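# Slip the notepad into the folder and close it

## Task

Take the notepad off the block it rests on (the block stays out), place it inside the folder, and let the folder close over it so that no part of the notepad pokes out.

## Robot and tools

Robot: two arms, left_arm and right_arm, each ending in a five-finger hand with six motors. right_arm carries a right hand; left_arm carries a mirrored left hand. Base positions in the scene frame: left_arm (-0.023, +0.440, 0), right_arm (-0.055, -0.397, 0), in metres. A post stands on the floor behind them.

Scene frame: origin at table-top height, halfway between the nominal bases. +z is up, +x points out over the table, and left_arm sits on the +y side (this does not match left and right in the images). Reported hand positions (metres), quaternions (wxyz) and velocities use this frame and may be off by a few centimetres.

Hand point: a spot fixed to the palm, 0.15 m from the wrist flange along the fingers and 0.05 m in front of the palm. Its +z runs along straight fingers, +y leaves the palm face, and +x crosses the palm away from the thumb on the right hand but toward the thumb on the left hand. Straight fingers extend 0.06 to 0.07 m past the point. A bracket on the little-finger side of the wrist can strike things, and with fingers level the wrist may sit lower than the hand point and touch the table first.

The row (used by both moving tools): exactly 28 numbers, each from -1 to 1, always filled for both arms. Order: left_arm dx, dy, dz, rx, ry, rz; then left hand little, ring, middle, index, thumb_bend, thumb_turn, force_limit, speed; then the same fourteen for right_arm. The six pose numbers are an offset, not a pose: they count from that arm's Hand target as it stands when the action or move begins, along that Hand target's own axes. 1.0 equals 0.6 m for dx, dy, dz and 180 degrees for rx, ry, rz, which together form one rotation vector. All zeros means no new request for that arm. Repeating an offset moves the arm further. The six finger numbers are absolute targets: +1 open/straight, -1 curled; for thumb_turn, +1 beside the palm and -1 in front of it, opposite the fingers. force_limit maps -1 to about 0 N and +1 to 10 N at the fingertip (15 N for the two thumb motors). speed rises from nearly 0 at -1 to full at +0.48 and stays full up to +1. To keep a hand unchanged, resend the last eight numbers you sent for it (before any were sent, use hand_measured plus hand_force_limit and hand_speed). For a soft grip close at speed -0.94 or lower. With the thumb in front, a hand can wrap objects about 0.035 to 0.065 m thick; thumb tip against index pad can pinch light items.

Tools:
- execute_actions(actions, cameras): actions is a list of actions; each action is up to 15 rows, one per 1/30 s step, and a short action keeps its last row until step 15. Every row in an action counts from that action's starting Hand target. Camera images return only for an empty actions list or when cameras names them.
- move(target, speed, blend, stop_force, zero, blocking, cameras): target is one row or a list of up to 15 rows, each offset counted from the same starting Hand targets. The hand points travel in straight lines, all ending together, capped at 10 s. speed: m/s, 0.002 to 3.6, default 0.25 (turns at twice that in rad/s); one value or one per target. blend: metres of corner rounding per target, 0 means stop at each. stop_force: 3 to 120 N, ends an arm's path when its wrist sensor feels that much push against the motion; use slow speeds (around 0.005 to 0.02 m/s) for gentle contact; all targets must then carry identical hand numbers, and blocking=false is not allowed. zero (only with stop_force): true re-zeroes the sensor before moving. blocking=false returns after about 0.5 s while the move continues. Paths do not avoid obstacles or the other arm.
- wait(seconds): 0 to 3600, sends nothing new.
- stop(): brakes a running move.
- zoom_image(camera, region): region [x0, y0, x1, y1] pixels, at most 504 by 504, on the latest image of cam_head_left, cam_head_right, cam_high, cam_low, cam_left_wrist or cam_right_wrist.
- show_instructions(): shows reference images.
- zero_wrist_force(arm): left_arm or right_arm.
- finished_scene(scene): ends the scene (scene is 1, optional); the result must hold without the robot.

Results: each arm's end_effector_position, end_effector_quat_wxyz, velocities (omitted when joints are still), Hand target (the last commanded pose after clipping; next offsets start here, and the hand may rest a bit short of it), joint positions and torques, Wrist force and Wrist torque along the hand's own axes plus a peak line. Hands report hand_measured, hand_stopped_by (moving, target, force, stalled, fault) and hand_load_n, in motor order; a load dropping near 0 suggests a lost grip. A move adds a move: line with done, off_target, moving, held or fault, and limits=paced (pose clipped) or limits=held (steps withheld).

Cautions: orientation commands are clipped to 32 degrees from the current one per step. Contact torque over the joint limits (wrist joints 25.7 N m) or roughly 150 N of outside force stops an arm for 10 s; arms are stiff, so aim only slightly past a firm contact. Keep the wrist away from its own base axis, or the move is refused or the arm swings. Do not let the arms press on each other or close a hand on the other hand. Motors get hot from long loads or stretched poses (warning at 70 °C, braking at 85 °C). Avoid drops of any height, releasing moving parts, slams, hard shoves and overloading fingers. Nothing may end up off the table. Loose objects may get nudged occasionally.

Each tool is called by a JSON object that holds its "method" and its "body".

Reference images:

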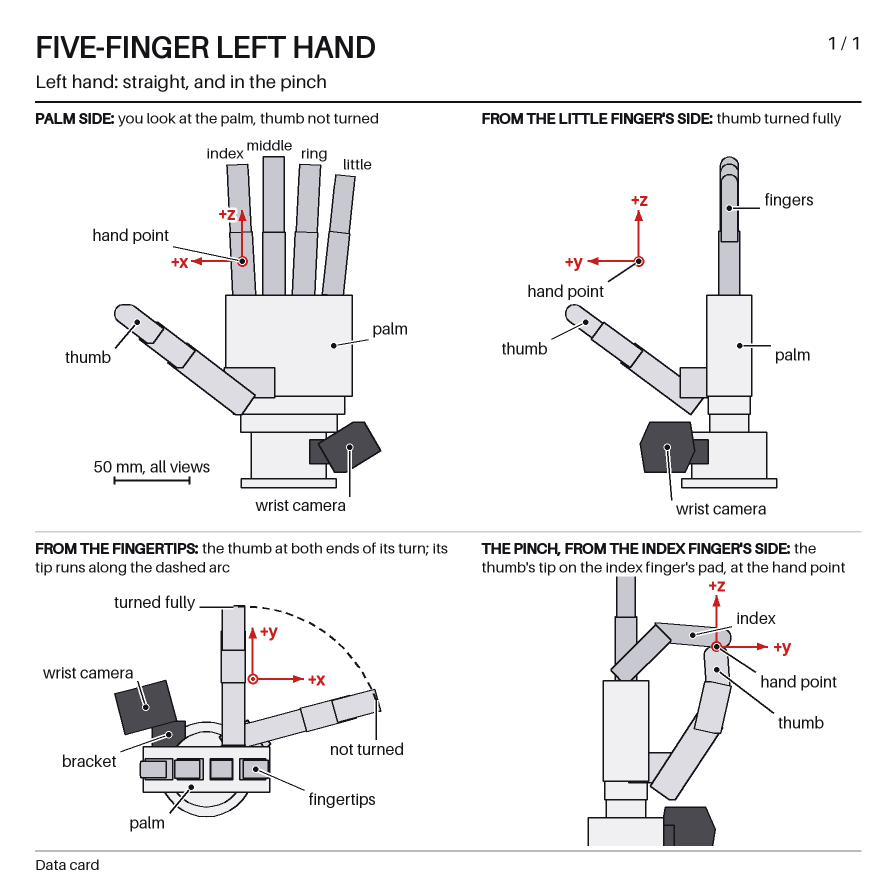

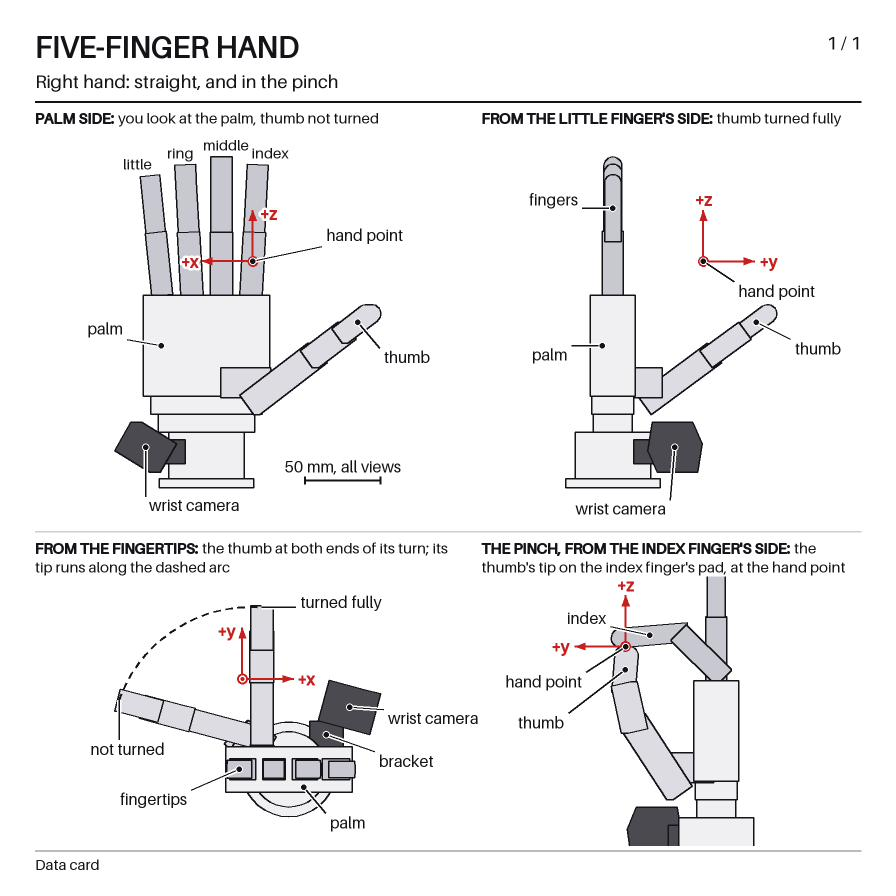

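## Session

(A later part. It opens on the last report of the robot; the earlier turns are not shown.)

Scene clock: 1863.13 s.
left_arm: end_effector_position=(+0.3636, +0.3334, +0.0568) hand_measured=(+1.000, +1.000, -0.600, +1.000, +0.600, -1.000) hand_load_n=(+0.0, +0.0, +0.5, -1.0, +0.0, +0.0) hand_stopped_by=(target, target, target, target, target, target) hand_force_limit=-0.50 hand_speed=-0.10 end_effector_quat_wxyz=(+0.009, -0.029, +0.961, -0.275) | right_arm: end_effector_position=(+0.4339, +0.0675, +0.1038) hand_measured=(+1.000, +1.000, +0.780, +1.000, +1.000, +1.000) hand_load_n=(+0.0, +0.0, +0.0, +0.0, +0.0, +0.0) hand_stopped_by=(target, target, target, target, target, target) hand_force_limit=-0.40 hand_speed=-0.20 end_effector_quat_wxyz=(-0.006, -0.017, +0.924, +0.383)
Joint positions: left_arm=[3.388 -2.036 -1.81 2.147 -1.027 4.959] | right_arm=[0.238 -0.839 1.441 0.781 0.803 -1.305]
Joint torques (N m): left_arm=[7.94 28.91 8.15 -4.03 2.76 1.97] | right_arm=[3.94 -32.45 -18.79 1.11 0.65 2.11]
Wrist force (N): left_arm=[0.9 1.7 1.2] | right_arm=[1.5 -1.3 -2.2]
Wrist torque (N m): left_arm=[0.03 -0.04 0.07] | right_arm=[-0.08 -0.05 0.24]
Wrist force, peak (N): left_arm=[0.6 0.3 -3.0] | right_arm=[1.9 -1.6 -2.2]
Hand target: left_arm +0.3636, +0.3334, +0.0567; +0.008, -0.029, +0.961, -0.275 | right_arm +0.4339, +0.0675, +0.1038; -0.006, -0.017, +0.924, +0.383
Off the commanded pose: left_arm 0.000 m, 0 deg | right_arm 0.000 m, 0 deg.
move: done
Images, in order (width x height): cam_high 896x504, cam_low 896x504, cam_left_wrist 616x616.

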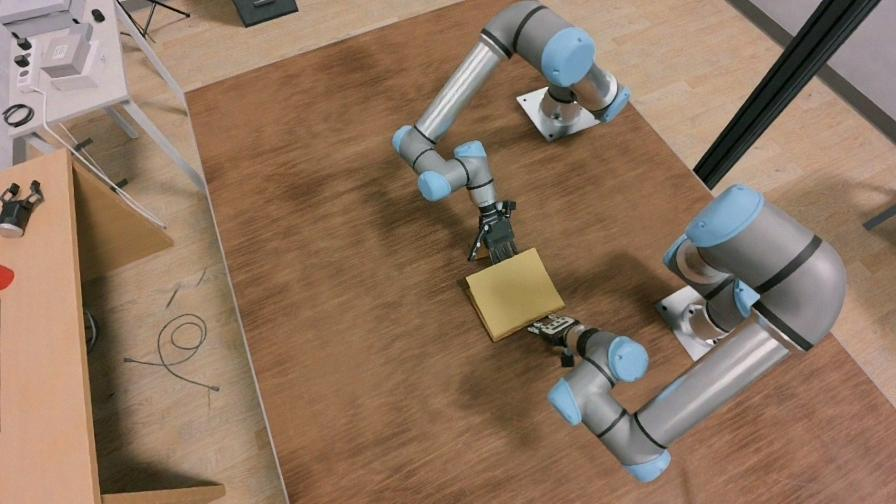

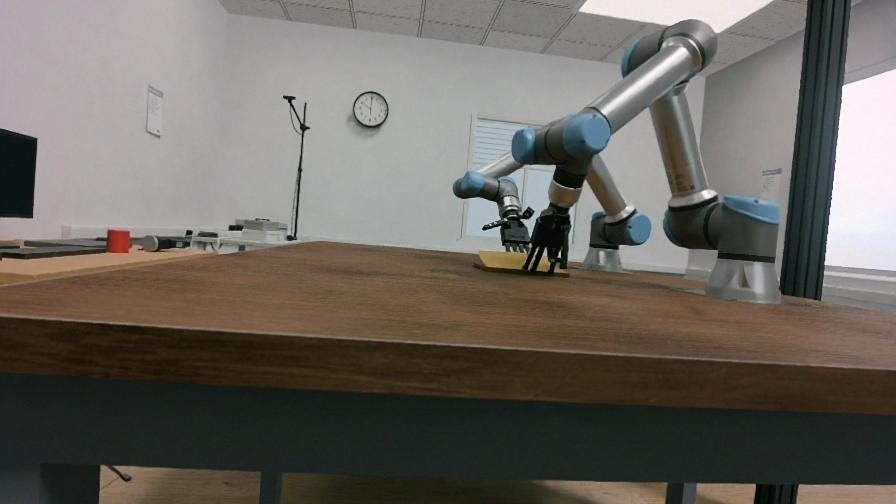

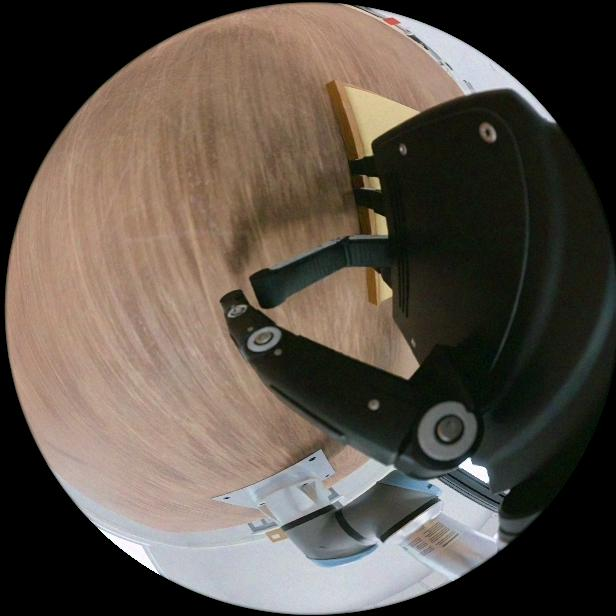

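{"method": "move", "body": {"target": [0,0,0,0,0,0,1,1,-0.6,1,0.6,-1,-0.5,-0.1,-0.00073,0.01473,0.01471,0,0,0,1,1,0.78,1,1,1,-0.4,-0.2], "speed": 0.015, "stop_force": 8, "cameras": ["cam_low","cam_high","cam_left_wrist","cam_right_wrist"]}}

{"method": "zoom_image", "body": {"camera": "cam_low", "region": [450, 200, 610, 290]}}

{"method": "zoom_image", "body": {"camera": "cam_high", "region": [460, 240, 600, 360]}}

{"method": "zoom_image", "body": {"camera": "cam_left_wrist", "region": [300, 60, 460, 320]}}

Scene clock: 1870.20 s.
left_arm: end_effector_position=(+0.3636, +0.3334, +0.0567) hand_measured=(+1.000, +1.000, -0.600, +1.000, +0.600, -1.000) hand_load_n=(+0.0, +0.0, -0.5, -1.0, +0.0, +0.0) hand_stopped_by=(target, target, target, target, target, target) hand_force_limit=-0.50 hand_speed=-0.10 end_effector_quat_wxyz=(+0.008, -0.029, +0.961, -0.275) | right_arm: end_effector_position=(+0.4339, +0.0799, +0.1038) hand_measured=(+1.000, +1.000, +0.780, +1.000, +1.000, +1.000) hand_load_n=(+0.0, +0.0, +0.0, +0.0, +0.0, +0.0) hand_stopped_by=(target, target, target, target, target, target) hand_force_limit=-0.40 hand_speed=-0.20 end_effector_quat_wxyz=(-0.006, -0.017, +0.924, +0.383)
Joint positions: left_arm=[3.389 -2.036 -1.811 2.147 -1.027 4.959] | right_arm=[0.261 -0.831 1.418 0.773 0.808 -1.273]
Joint torques (N m): left_arm=[6.56 19.74 2.37 -0.5 -0.53 1.89] | right_arm=[-5.11 -52.42 -7.48 3.35 -2.33 -2.97]
Wrist force (N): left_arm=[0.7 1.8 0.6] | right_arm=[1.5 -1.1 -2.2]
Wrist torque (N m): left_arm=[0.09 -0.04 0.00] | right_arm=[-0.04 -0.05 0.10]
Wrist force, peak (N): left_arm=[1.0 2.1 1.4] | right_arm=[1.7 -2.1 -2.5]
Hand target: left_arm +0.3636, +0.3334, +0.0567; +0.008, -0.029, +0.961, -0.275 | right_arm +0.4339, +0.0800, +0.1039; -0.006, -0.017, +0.924, +0.383
Off the commanded pose: left_arm 0.000 m, 0 deg | right_arm 0.000 m, 0 deg.
move: done
Images, in order (width x height): cam_high 896x504, cam_low 896x504, cam_left_wrist 616x616, cam_right_wrist 616x616.

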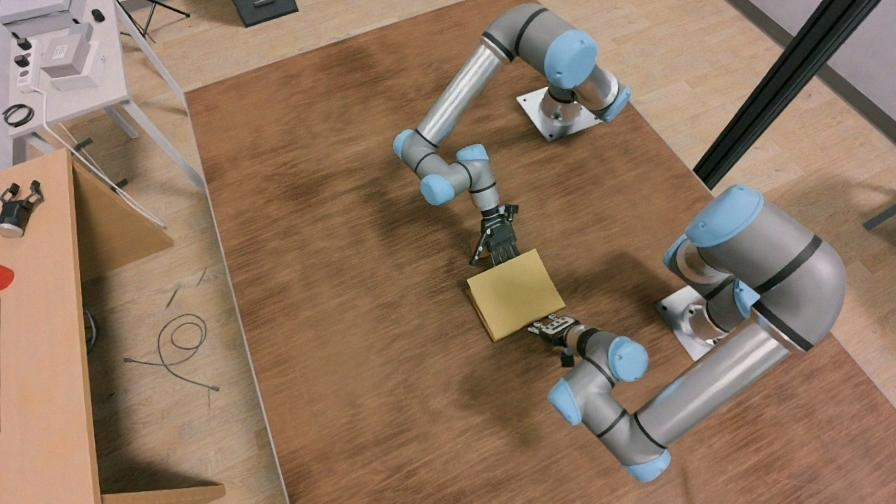

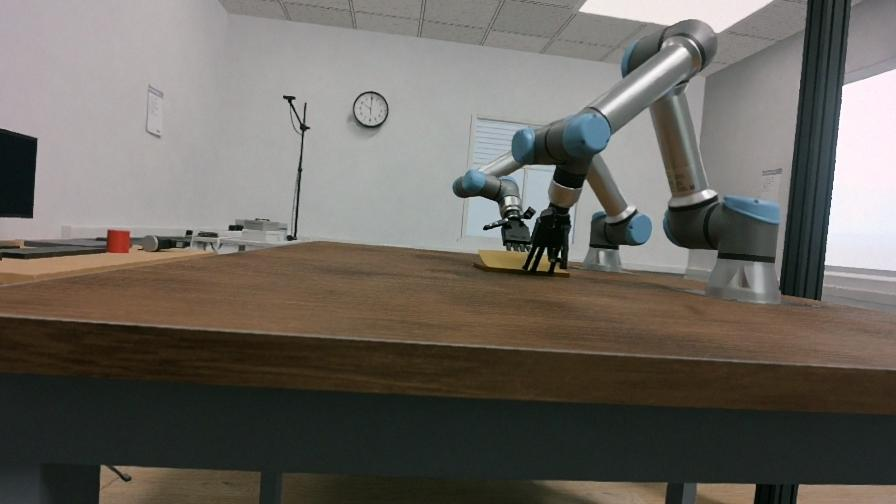

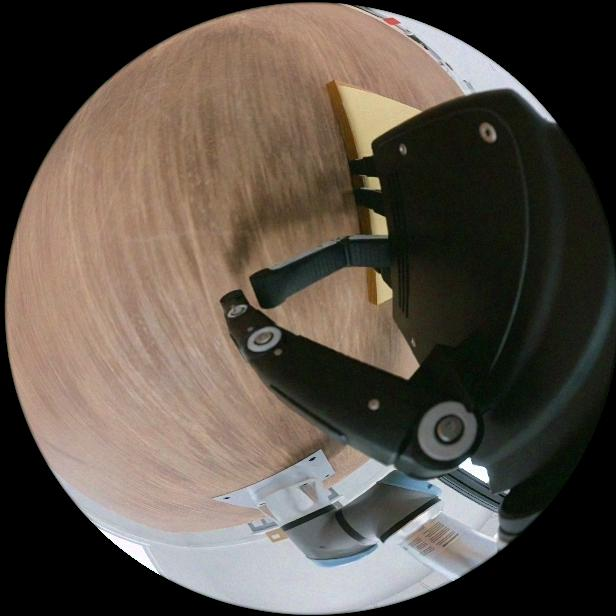

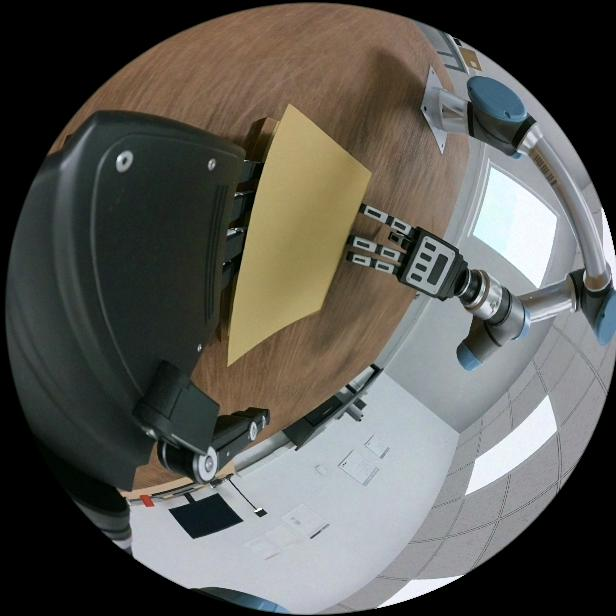

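Scaled by 3.150.

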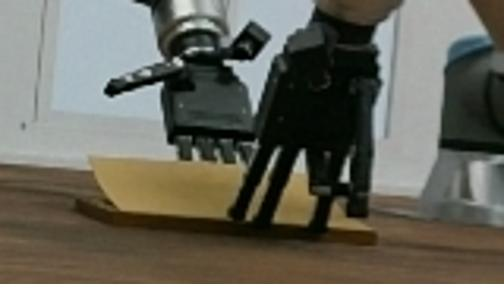

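Scaled by 3.600.

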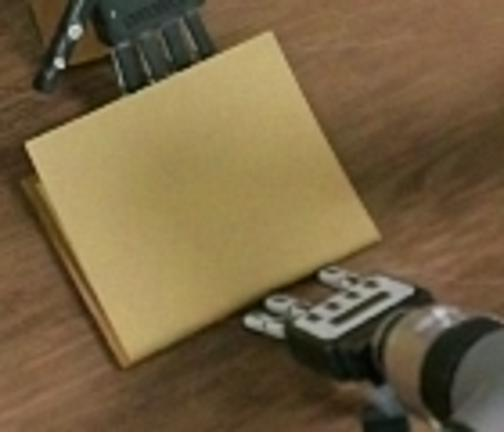

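Scaled by 1.938 from the camera's image (finer frame: 880x880).

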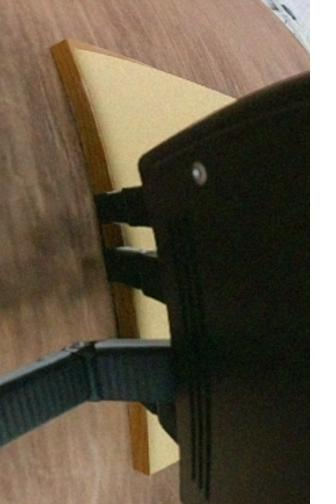

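{"method": "move", "body": {"target": [0,0,0,0,0,0,1,1,-0.6,1,0.6,-1,-0.5,-0.1,-0.0007,0.01414,0.01412,0,0,0,1,1,0.78,1,1,1,-0.4,-0.2], "speed": 0.015, "stop_force": 8, "cameras": ["cam_low","cam_high","cam_left_wrist","cam_right_wrist","cam_head_left"]}}

{"method": "zoom_image", "body": {"camera": "cam_low", "region": [450, 200, 610, 290]}}

{"method": "zoom_image", "body": {"camera": "cam_high", "region": [460, 240, 600, 360]}}

{"method": "zoom_image", "body": {"camera": "cam_left_wrist", "region": [300, 60, 460, 320]}}

{"method": "zoom_image", "body": {"camera": "cam_right_wrist", "region": [200, 90, 400, 390]}}

Scene clock: 1874.90 s.
left_arm: end_effector_position=(+0.3636, +0.3334, +0.0567) hand_measured=(+1.000, +1.000, -0.600, +1.000, +0.600, -1.000) hand_load_n=(+0.0, -1.0, +0.0, -2.0, +0.5, +0.0) hand_stopped_by=(target, target, target, target, target, target) hand_force_limit=-0.50 hand_speed=-0.10 end_effector_quat_wxyz=(+0.008, -0.029, +0.961, -0.275) | right_arm: end_effector_position=(+0.4339, +0.0919, +0.1038) hand_measured=(+1.000, +1.000, +0.780, +1.000, +1.000, +1.000) hand_load_n=(-0.5, +0.0, +1.0, +0.0, +0.0, +0.0) hand_stopped_by=(target, target, target, target, target, target) hand_force_limit=-0.40 hand_speed=-0.20 end_effector_quat_wxyz=(-0.006, -0.017, +0.924, +0.383)
Joint positions: left_arm=[3.389 -2.036 -1.811 2.147 -1.027 4.959] | right_arm=[0.284 -0.822 1.396 0.765 0.813 -1.243]
Joint torques (N m): left_arm=[3.37 19.59 3.05 -0.62 -0.04 1.85] | right_arm=[-4.75 -51.68 -7.14 2.91 -2.72 -2.83]
Wrist force (N): left_arm=[1.2 4.4 -0.7] | right_arm=[1.2 -2.6 -5.4]
Wrist torque (N m): left_arm=[0.24 -0.05 -0.02] | right_arm=[0.08 0.03 0.04]
Wrist force, peak (N): left_arm=[1.7 4.7 -0.9] | right_arm=[0.8 -3.5 -6.5]
Hand target: left_arm +0.3636, +0.3334, +0.0567; +0.008, -0.029, +0.961, -0.275 | right_arm +0.4339, +0.0919, +0.1039; -0.006, -0.017, +0.924, +0.383
Off the commanded pose: left_arm 0.000 m, 0 deg | right_arm 0.000 m, 0 deg.
move: done
Images, in order (width x height): cam_head_left 896x504, cam_high 896x504, cam_low 896x504, cam_left_wrist 616x616, cam_right_wrist 616x616.

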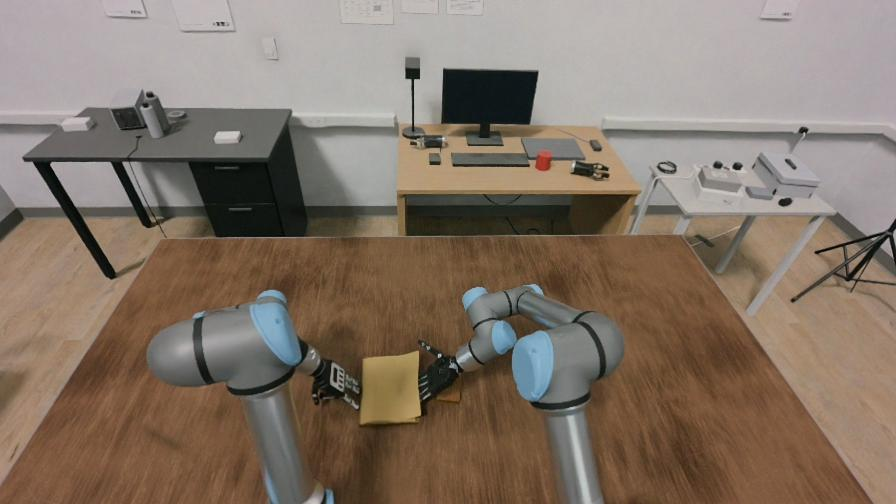

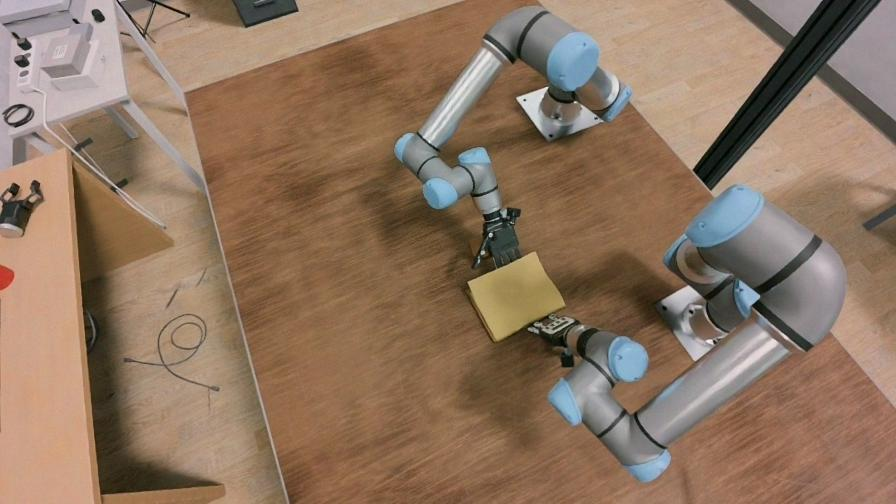

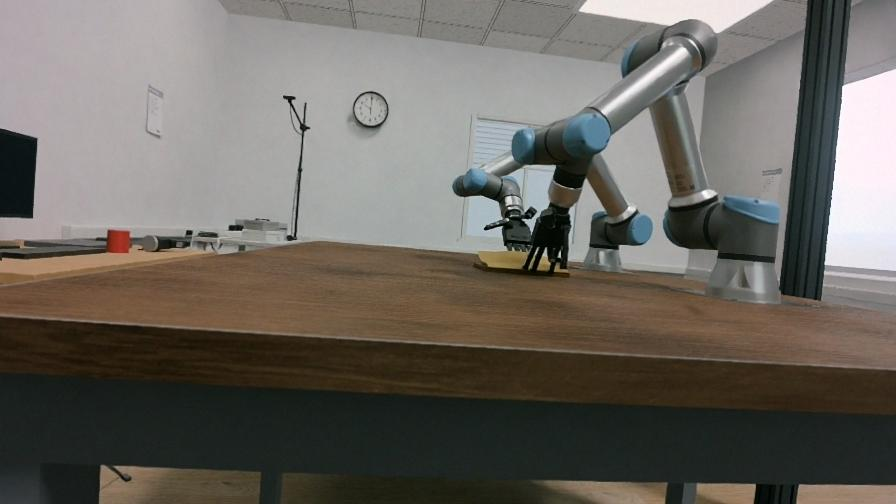

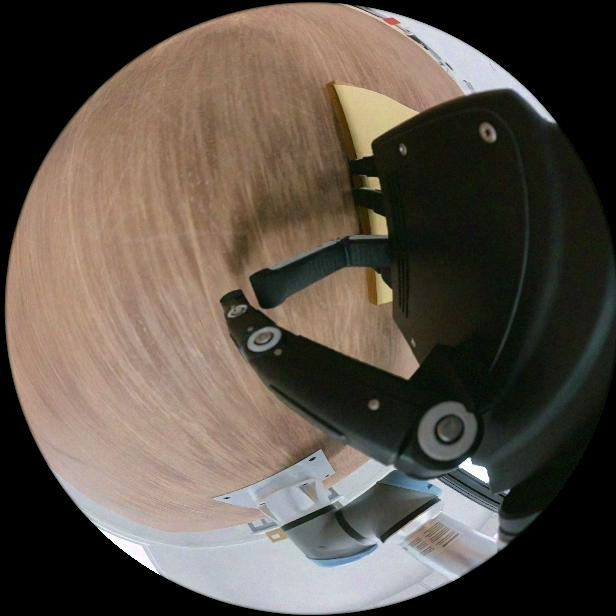

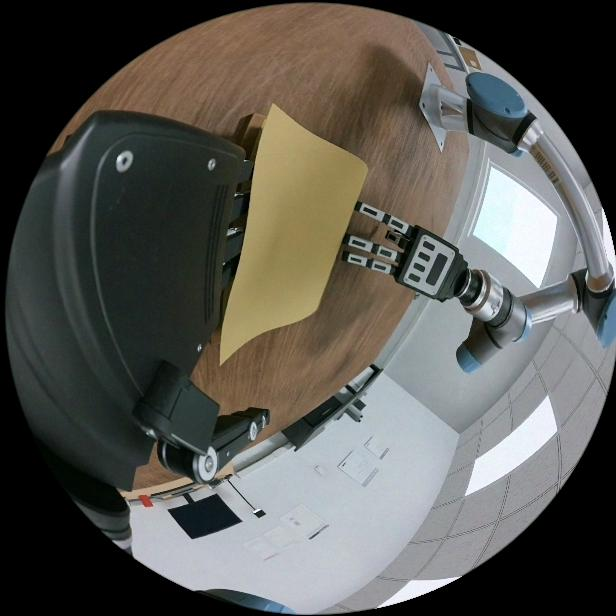

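Scaled by 3.150.

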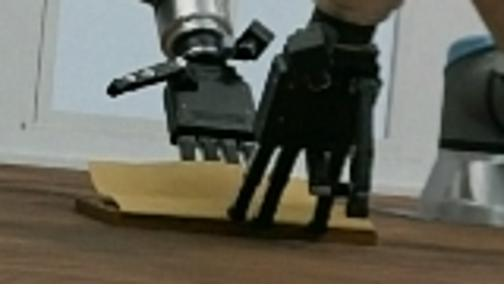

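Scaled by 3.600.

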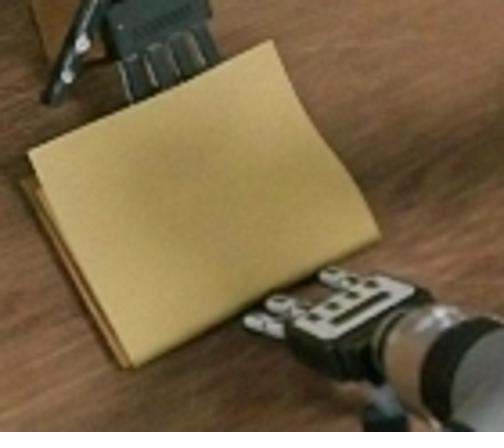

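Scaled by 1.938 from the camera's image (finer frame: 880x880).

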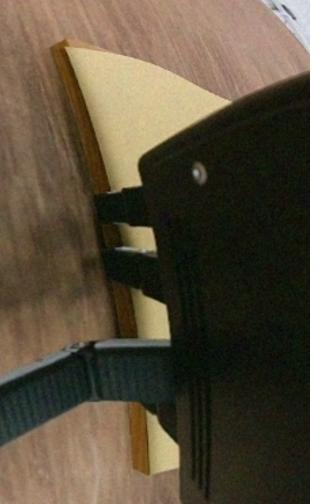

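Scaled by 1.680 from the camera's image (finer frame: 880x880).

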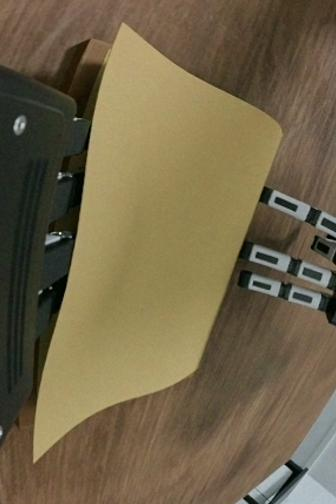

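{"method": "zoom_image", "body": {"camera": "cam_right_wrist", "region": [220, 95, 300, 215]}}

{"method": "zoom_image", "body": {"camera": "cam_head_left", "region": [350, 340, 440, 440]}}

{"method": "zoom_image", "body": {"camera": "cam_low", "region": [465, 235, 525, 280]}}

Scaled by 4.200 from the camera's image (finer frame: 880x880).

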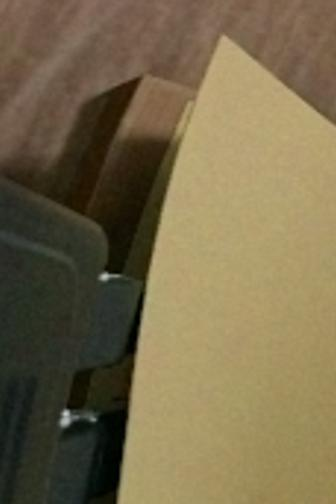

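Scaled by 5.040.

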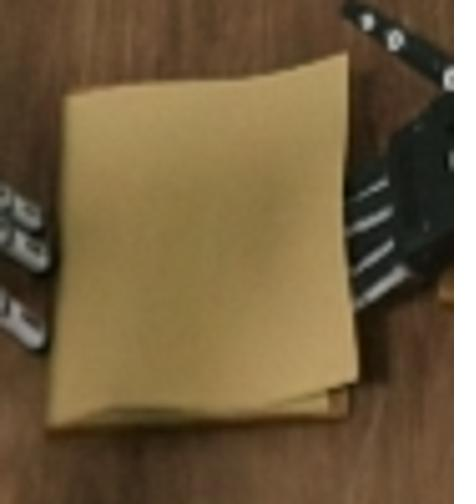

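Scaled by 8.400.

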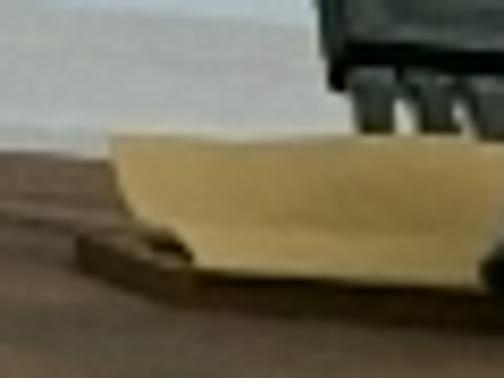

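{"method": "move", "body": {"target": [0,0,0,0,0,0,1,1,-0.6,1,0.6,-1,-0.5,-0.1,0.0013,-0.0259,-0.0259,0,0,0,1,1,0.78,1,1,1,-0.4,-0.2], "speed": 0.03, "cameras": ["cam_low","cam_right_wrist","cam_head_left"]}}

{"method": "zoom_image", "body": {"camera": "cam_low", "region": [450, 200, 610, 290]}}

{"method": "zoom_image", "body": {"camera": "cam_right_wrist", "region": [200, 90, 400, 390]}}

{"method": "zoom_image", "body": {"camera": "cam_head_left", "region": [350, 340, 440, 440]}}

Scene clock: 1885.30 s.
left_arm: end_effector_position=(+0.3636, +0.3334, +0.0567) hand_measured=(+1.000, +1.000, -0.600, +1.000, +0.600, -1.000) hand_load_n=(+0.0, +0.0, +0.0, -1.0, +0.0, +0.0) hand_stopped_by=(target, target, target, target, target, target) hand_force_limit=-0.50 hand_speed=-0.10 end_effector_quat_wxyz=(+0.008, -0.029, +0.961, -0.275) | right_arm: end_effector_position=(+0.4339, +0.0699, +0.1039) hand_measured=(+1.000, +1.000, +0.780, +1.000, +1.000, +1.000) hand_load_n=(+0.0, +0.0, +0.0, +0.0, +0.0, +0.0) hand_stopped_by=(target, target, target, target, target, target) hand_force_limit=-0.40 hand_speed=-0.20 end_effector_quat_wxyz=(-0.006, -0.017, +0.924, +0.383)
Joint positions: left_arm=[3.389 -2.036 -1.811 2.147 -1.027 4.959] | right_arm=[0.242 -0.838 1.436 0.779 0.804 -1.299]
Joint torques (N m): left_arm=[-4.2 19.39 3.12 -0.95 0.21 1.8] | right_arm=[7.28 -39.33 -23.14 1.47 -1.98 2.46]
Wrist force (N): left_arm=[0.4 1.5 1.3] | right_arm=[1.5 -0.8 -2.0]
Wrist torque (N m): left_arm=[0.01 0.00 0.00] | right_arm=[0.01 -0.06 0.22]
Wrist force, peak (N): left_arm=[1.6 4.8 -1.4] | right_arm=[1.2 -2.6 -5.9]
Hand target: left_arm +0.3636, +0.3334, +0.0567; +0.008, -0.029, +0.961, -0.275 | right_arm +0.4339, +0.0700, +0.1039; -0.006, -0.017, +0.924, +0.383
Off the commanded pose: left_arm 0.000 m, 0 deg | right_arm 0.000 m, 0 deg.
move: done
Images, in order (width x height): cam_head_left 896x504, cam_low 896x504, cam_right_wrist 616x616.

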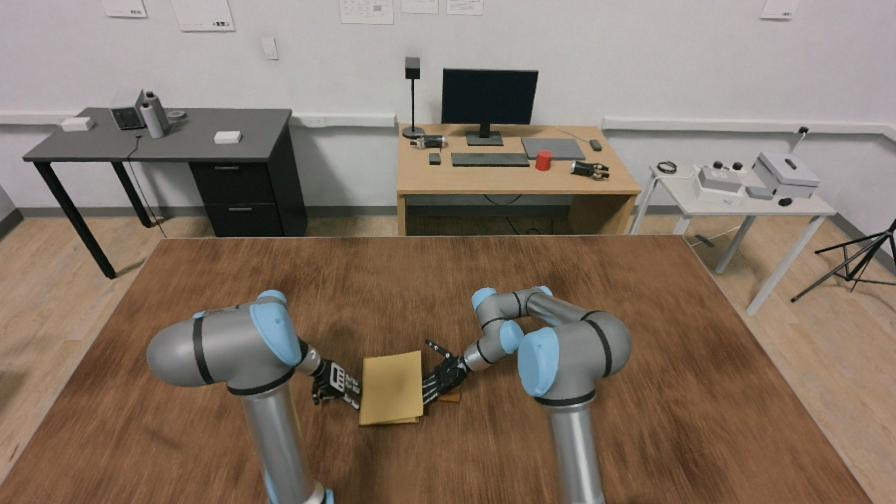

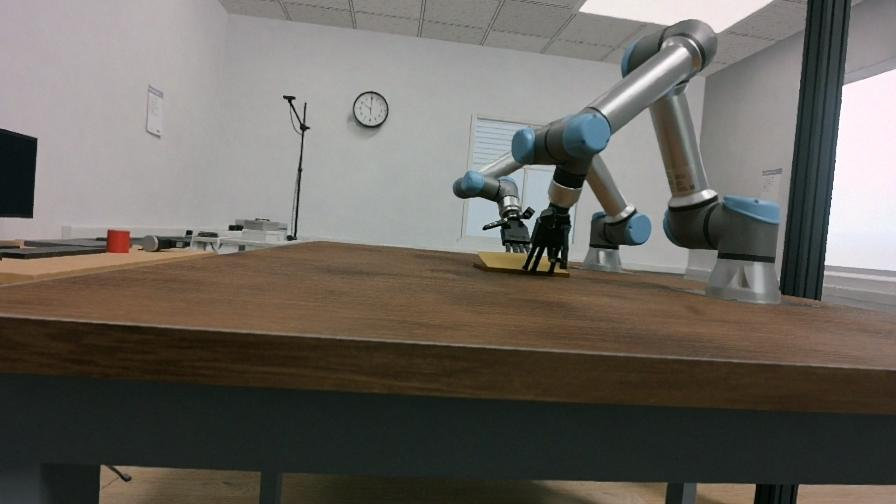

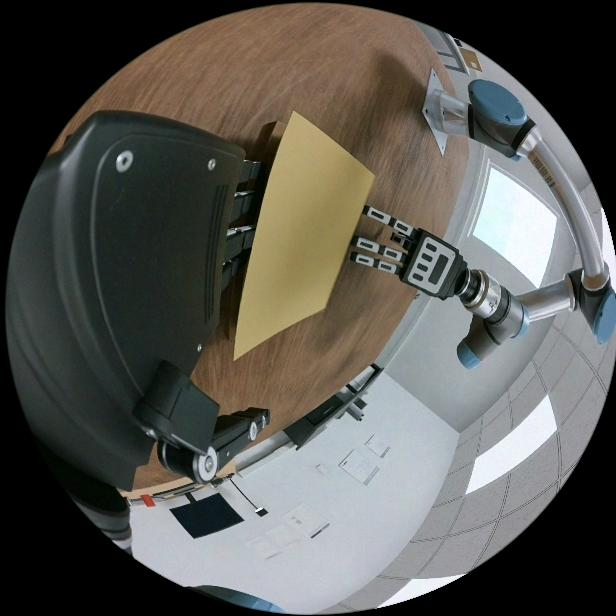

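Scaled by 3.150.

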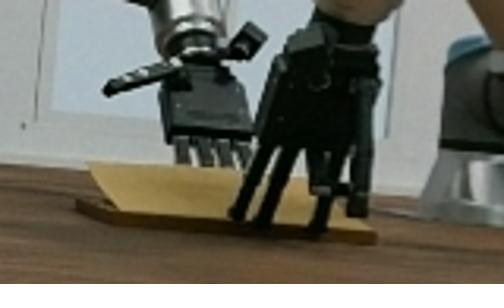

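Scaled by 1.680 from the camera's image (finer frame: 880x880).

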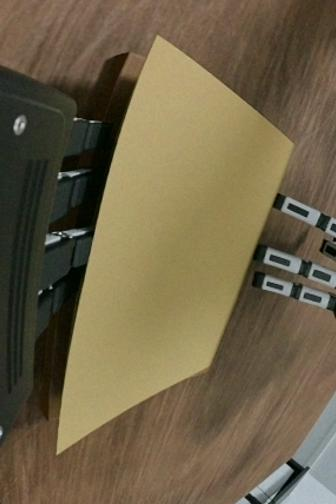

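Scaled by 5.040.

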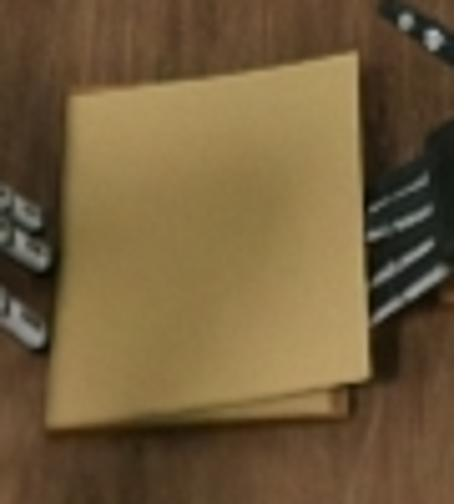

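{"method": "move", "body": {"target": [[0,0,0,0,0,0,1,1,-0.6,1,0.6,-1,-0.5,-0.1,0.0012,-0.0236,-0.0236,0,0,0,1,1,0.78,1,1,1,-0.4,-0.2],[0,0,0,0,0,0,1,1,-0.6,1,0.6,-1,-0.5,-0.1,0.006,-0.0472,-0.1649,0,0,0,1,1,0.78,1,1,1,-0.4,-0.2]], "speed": 0.06, "cameras": ["cam_low","cam_right_wrist","cam_head_left"]}}

{"method": "zoom_image", "body": {"camera": "cam_low", "region": [450, 200, 610, 290]}}

{"method": "zoom_image", "body": {"camera": "cam_right_wrist", "region": [250, 150, 410, 350]}}

{"method": "zoom_image", "body": {"camera": "cam_head_left", "region": [350, 340, 440, 440]}}

Scene clock: 1894.10 s.
left_arm: end_effector_position=(+0.3636, +0.3334, +0.0567) hand_measured=(+1.000, +1.000, -0.600, +1.000, +0.600, -1.000) hand_load_n=(+0.0, +0.0, +0.0, -1.0, +0.0, +0.0) hand_stopped_by=(target, target, target, target, target, target) hand_force_limit=-0.50 hand_speed=-0.10 end_effector_quat_wxyz=(+0.008, -0.029, +0.961, -0.275) | right_arm: end_effector_position=(+0.4335, -0.0202, +0.1538) hand_measured=(+1.000, +1.000, +0.780, +1.000, +1.000, +1.000) hand_load_n=(+0.0, +0.0, +0.0, +0.0, +0.0, +0.0) hand_stopped_by=(target, target, target, target, target, target) hand_force_limit=-0.40 hand_speed=-0.20 end_effector_quat_wxyz=(-0.006, -0.017, +0.924, +0.383)
Joint positions: left_arm=[3.389 -2.036 -1.811 2.147 -1.027 4.959] | right_arm=[0.061 -0.95 1.541 0.965 0.785 -1.552]
Joint torques (N m): left_arm=[-3.94 19.34 4.08 -1.06 0.91 1.78] | right_arm=[8.06 -25.87 -21.99 0.62 -2.55 2.47]
Wrist force (N): left_arm=[0.4 1.2 1.4] | right_arm=[1.5 -1.1 -2.0]
Wrist torque (N m): left_arm=[-0.05 0.02 0.00] | right_arm=[-0.04 -0.05 0.07]
Wrist force, peak (N): left_arm=[0.5 1.5 1.5] | right_arm=[1.8 -1.5 -2.4]
Hand target: left_arm +0.3636, +0.3334, +0.0567; +0.008, -0.029, +0.961, -0.275 | right_arm +0.4335, -0.0201, +0.1537; -0.006, -0.017, +0.924, +0.383
Off the commanded pose: left_arm 0.000 m, 0 deg | right_arm 0.000 m, 0 deg.
move: done
Images, in order (width x height): cam_head_left 896x504, cam_low 896x504, cam_right_wrist 616x616.

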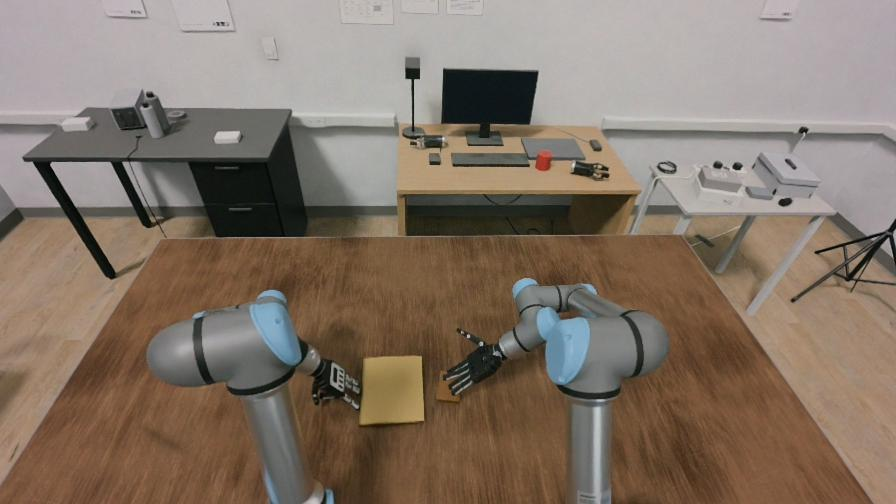

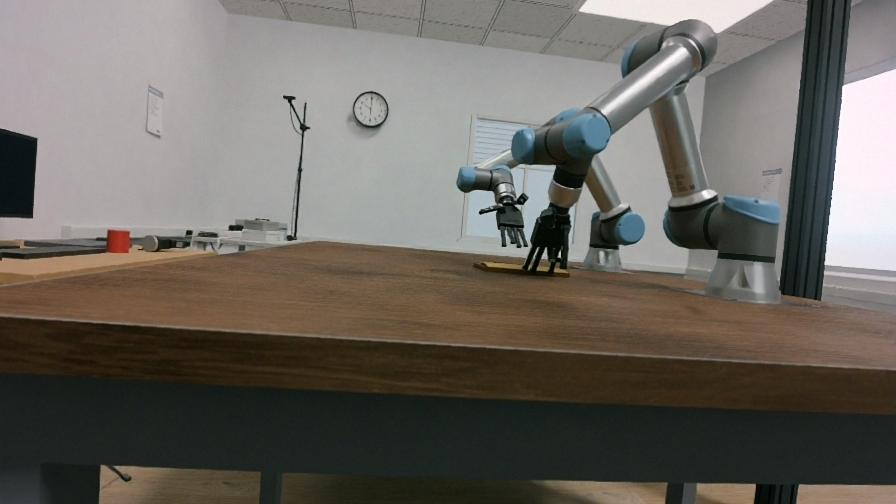

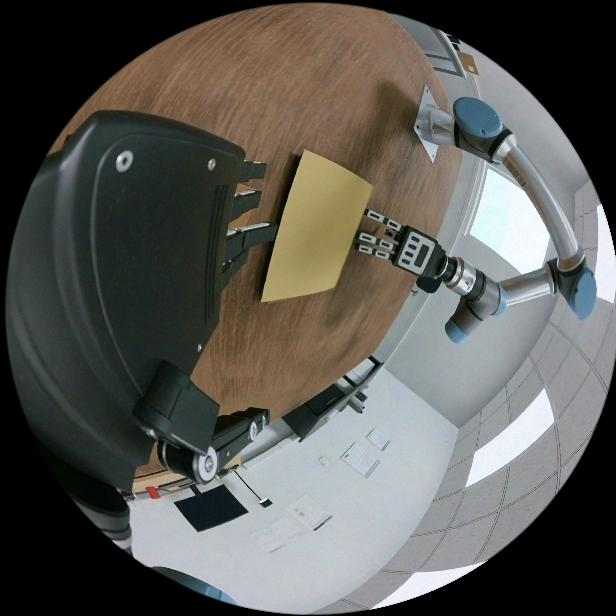

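Scaled by 3.150.

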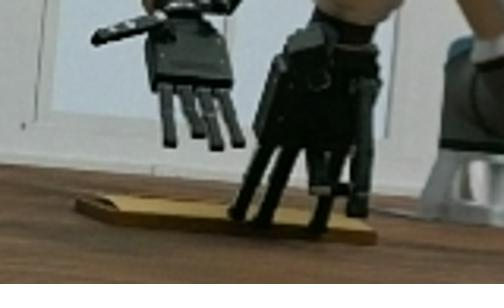

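Scaled by 2.520 from the camera's image (finer frame: 880x880).

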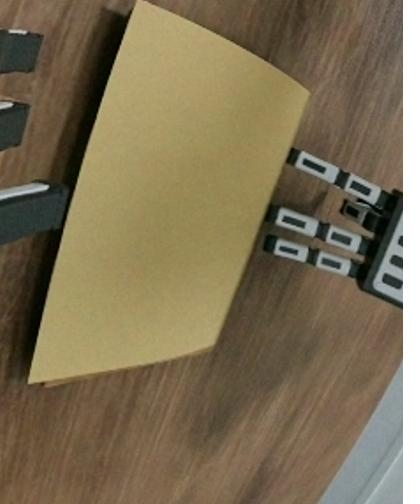

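Scaled by 5.040.

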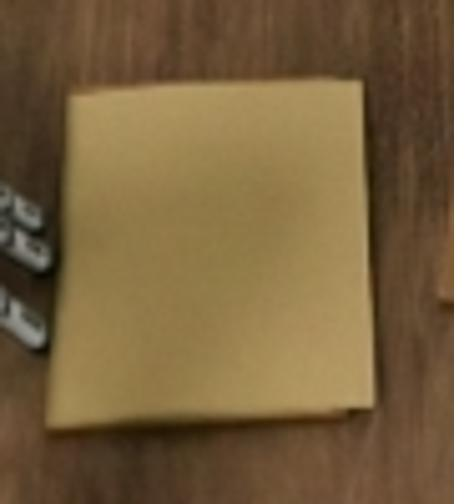

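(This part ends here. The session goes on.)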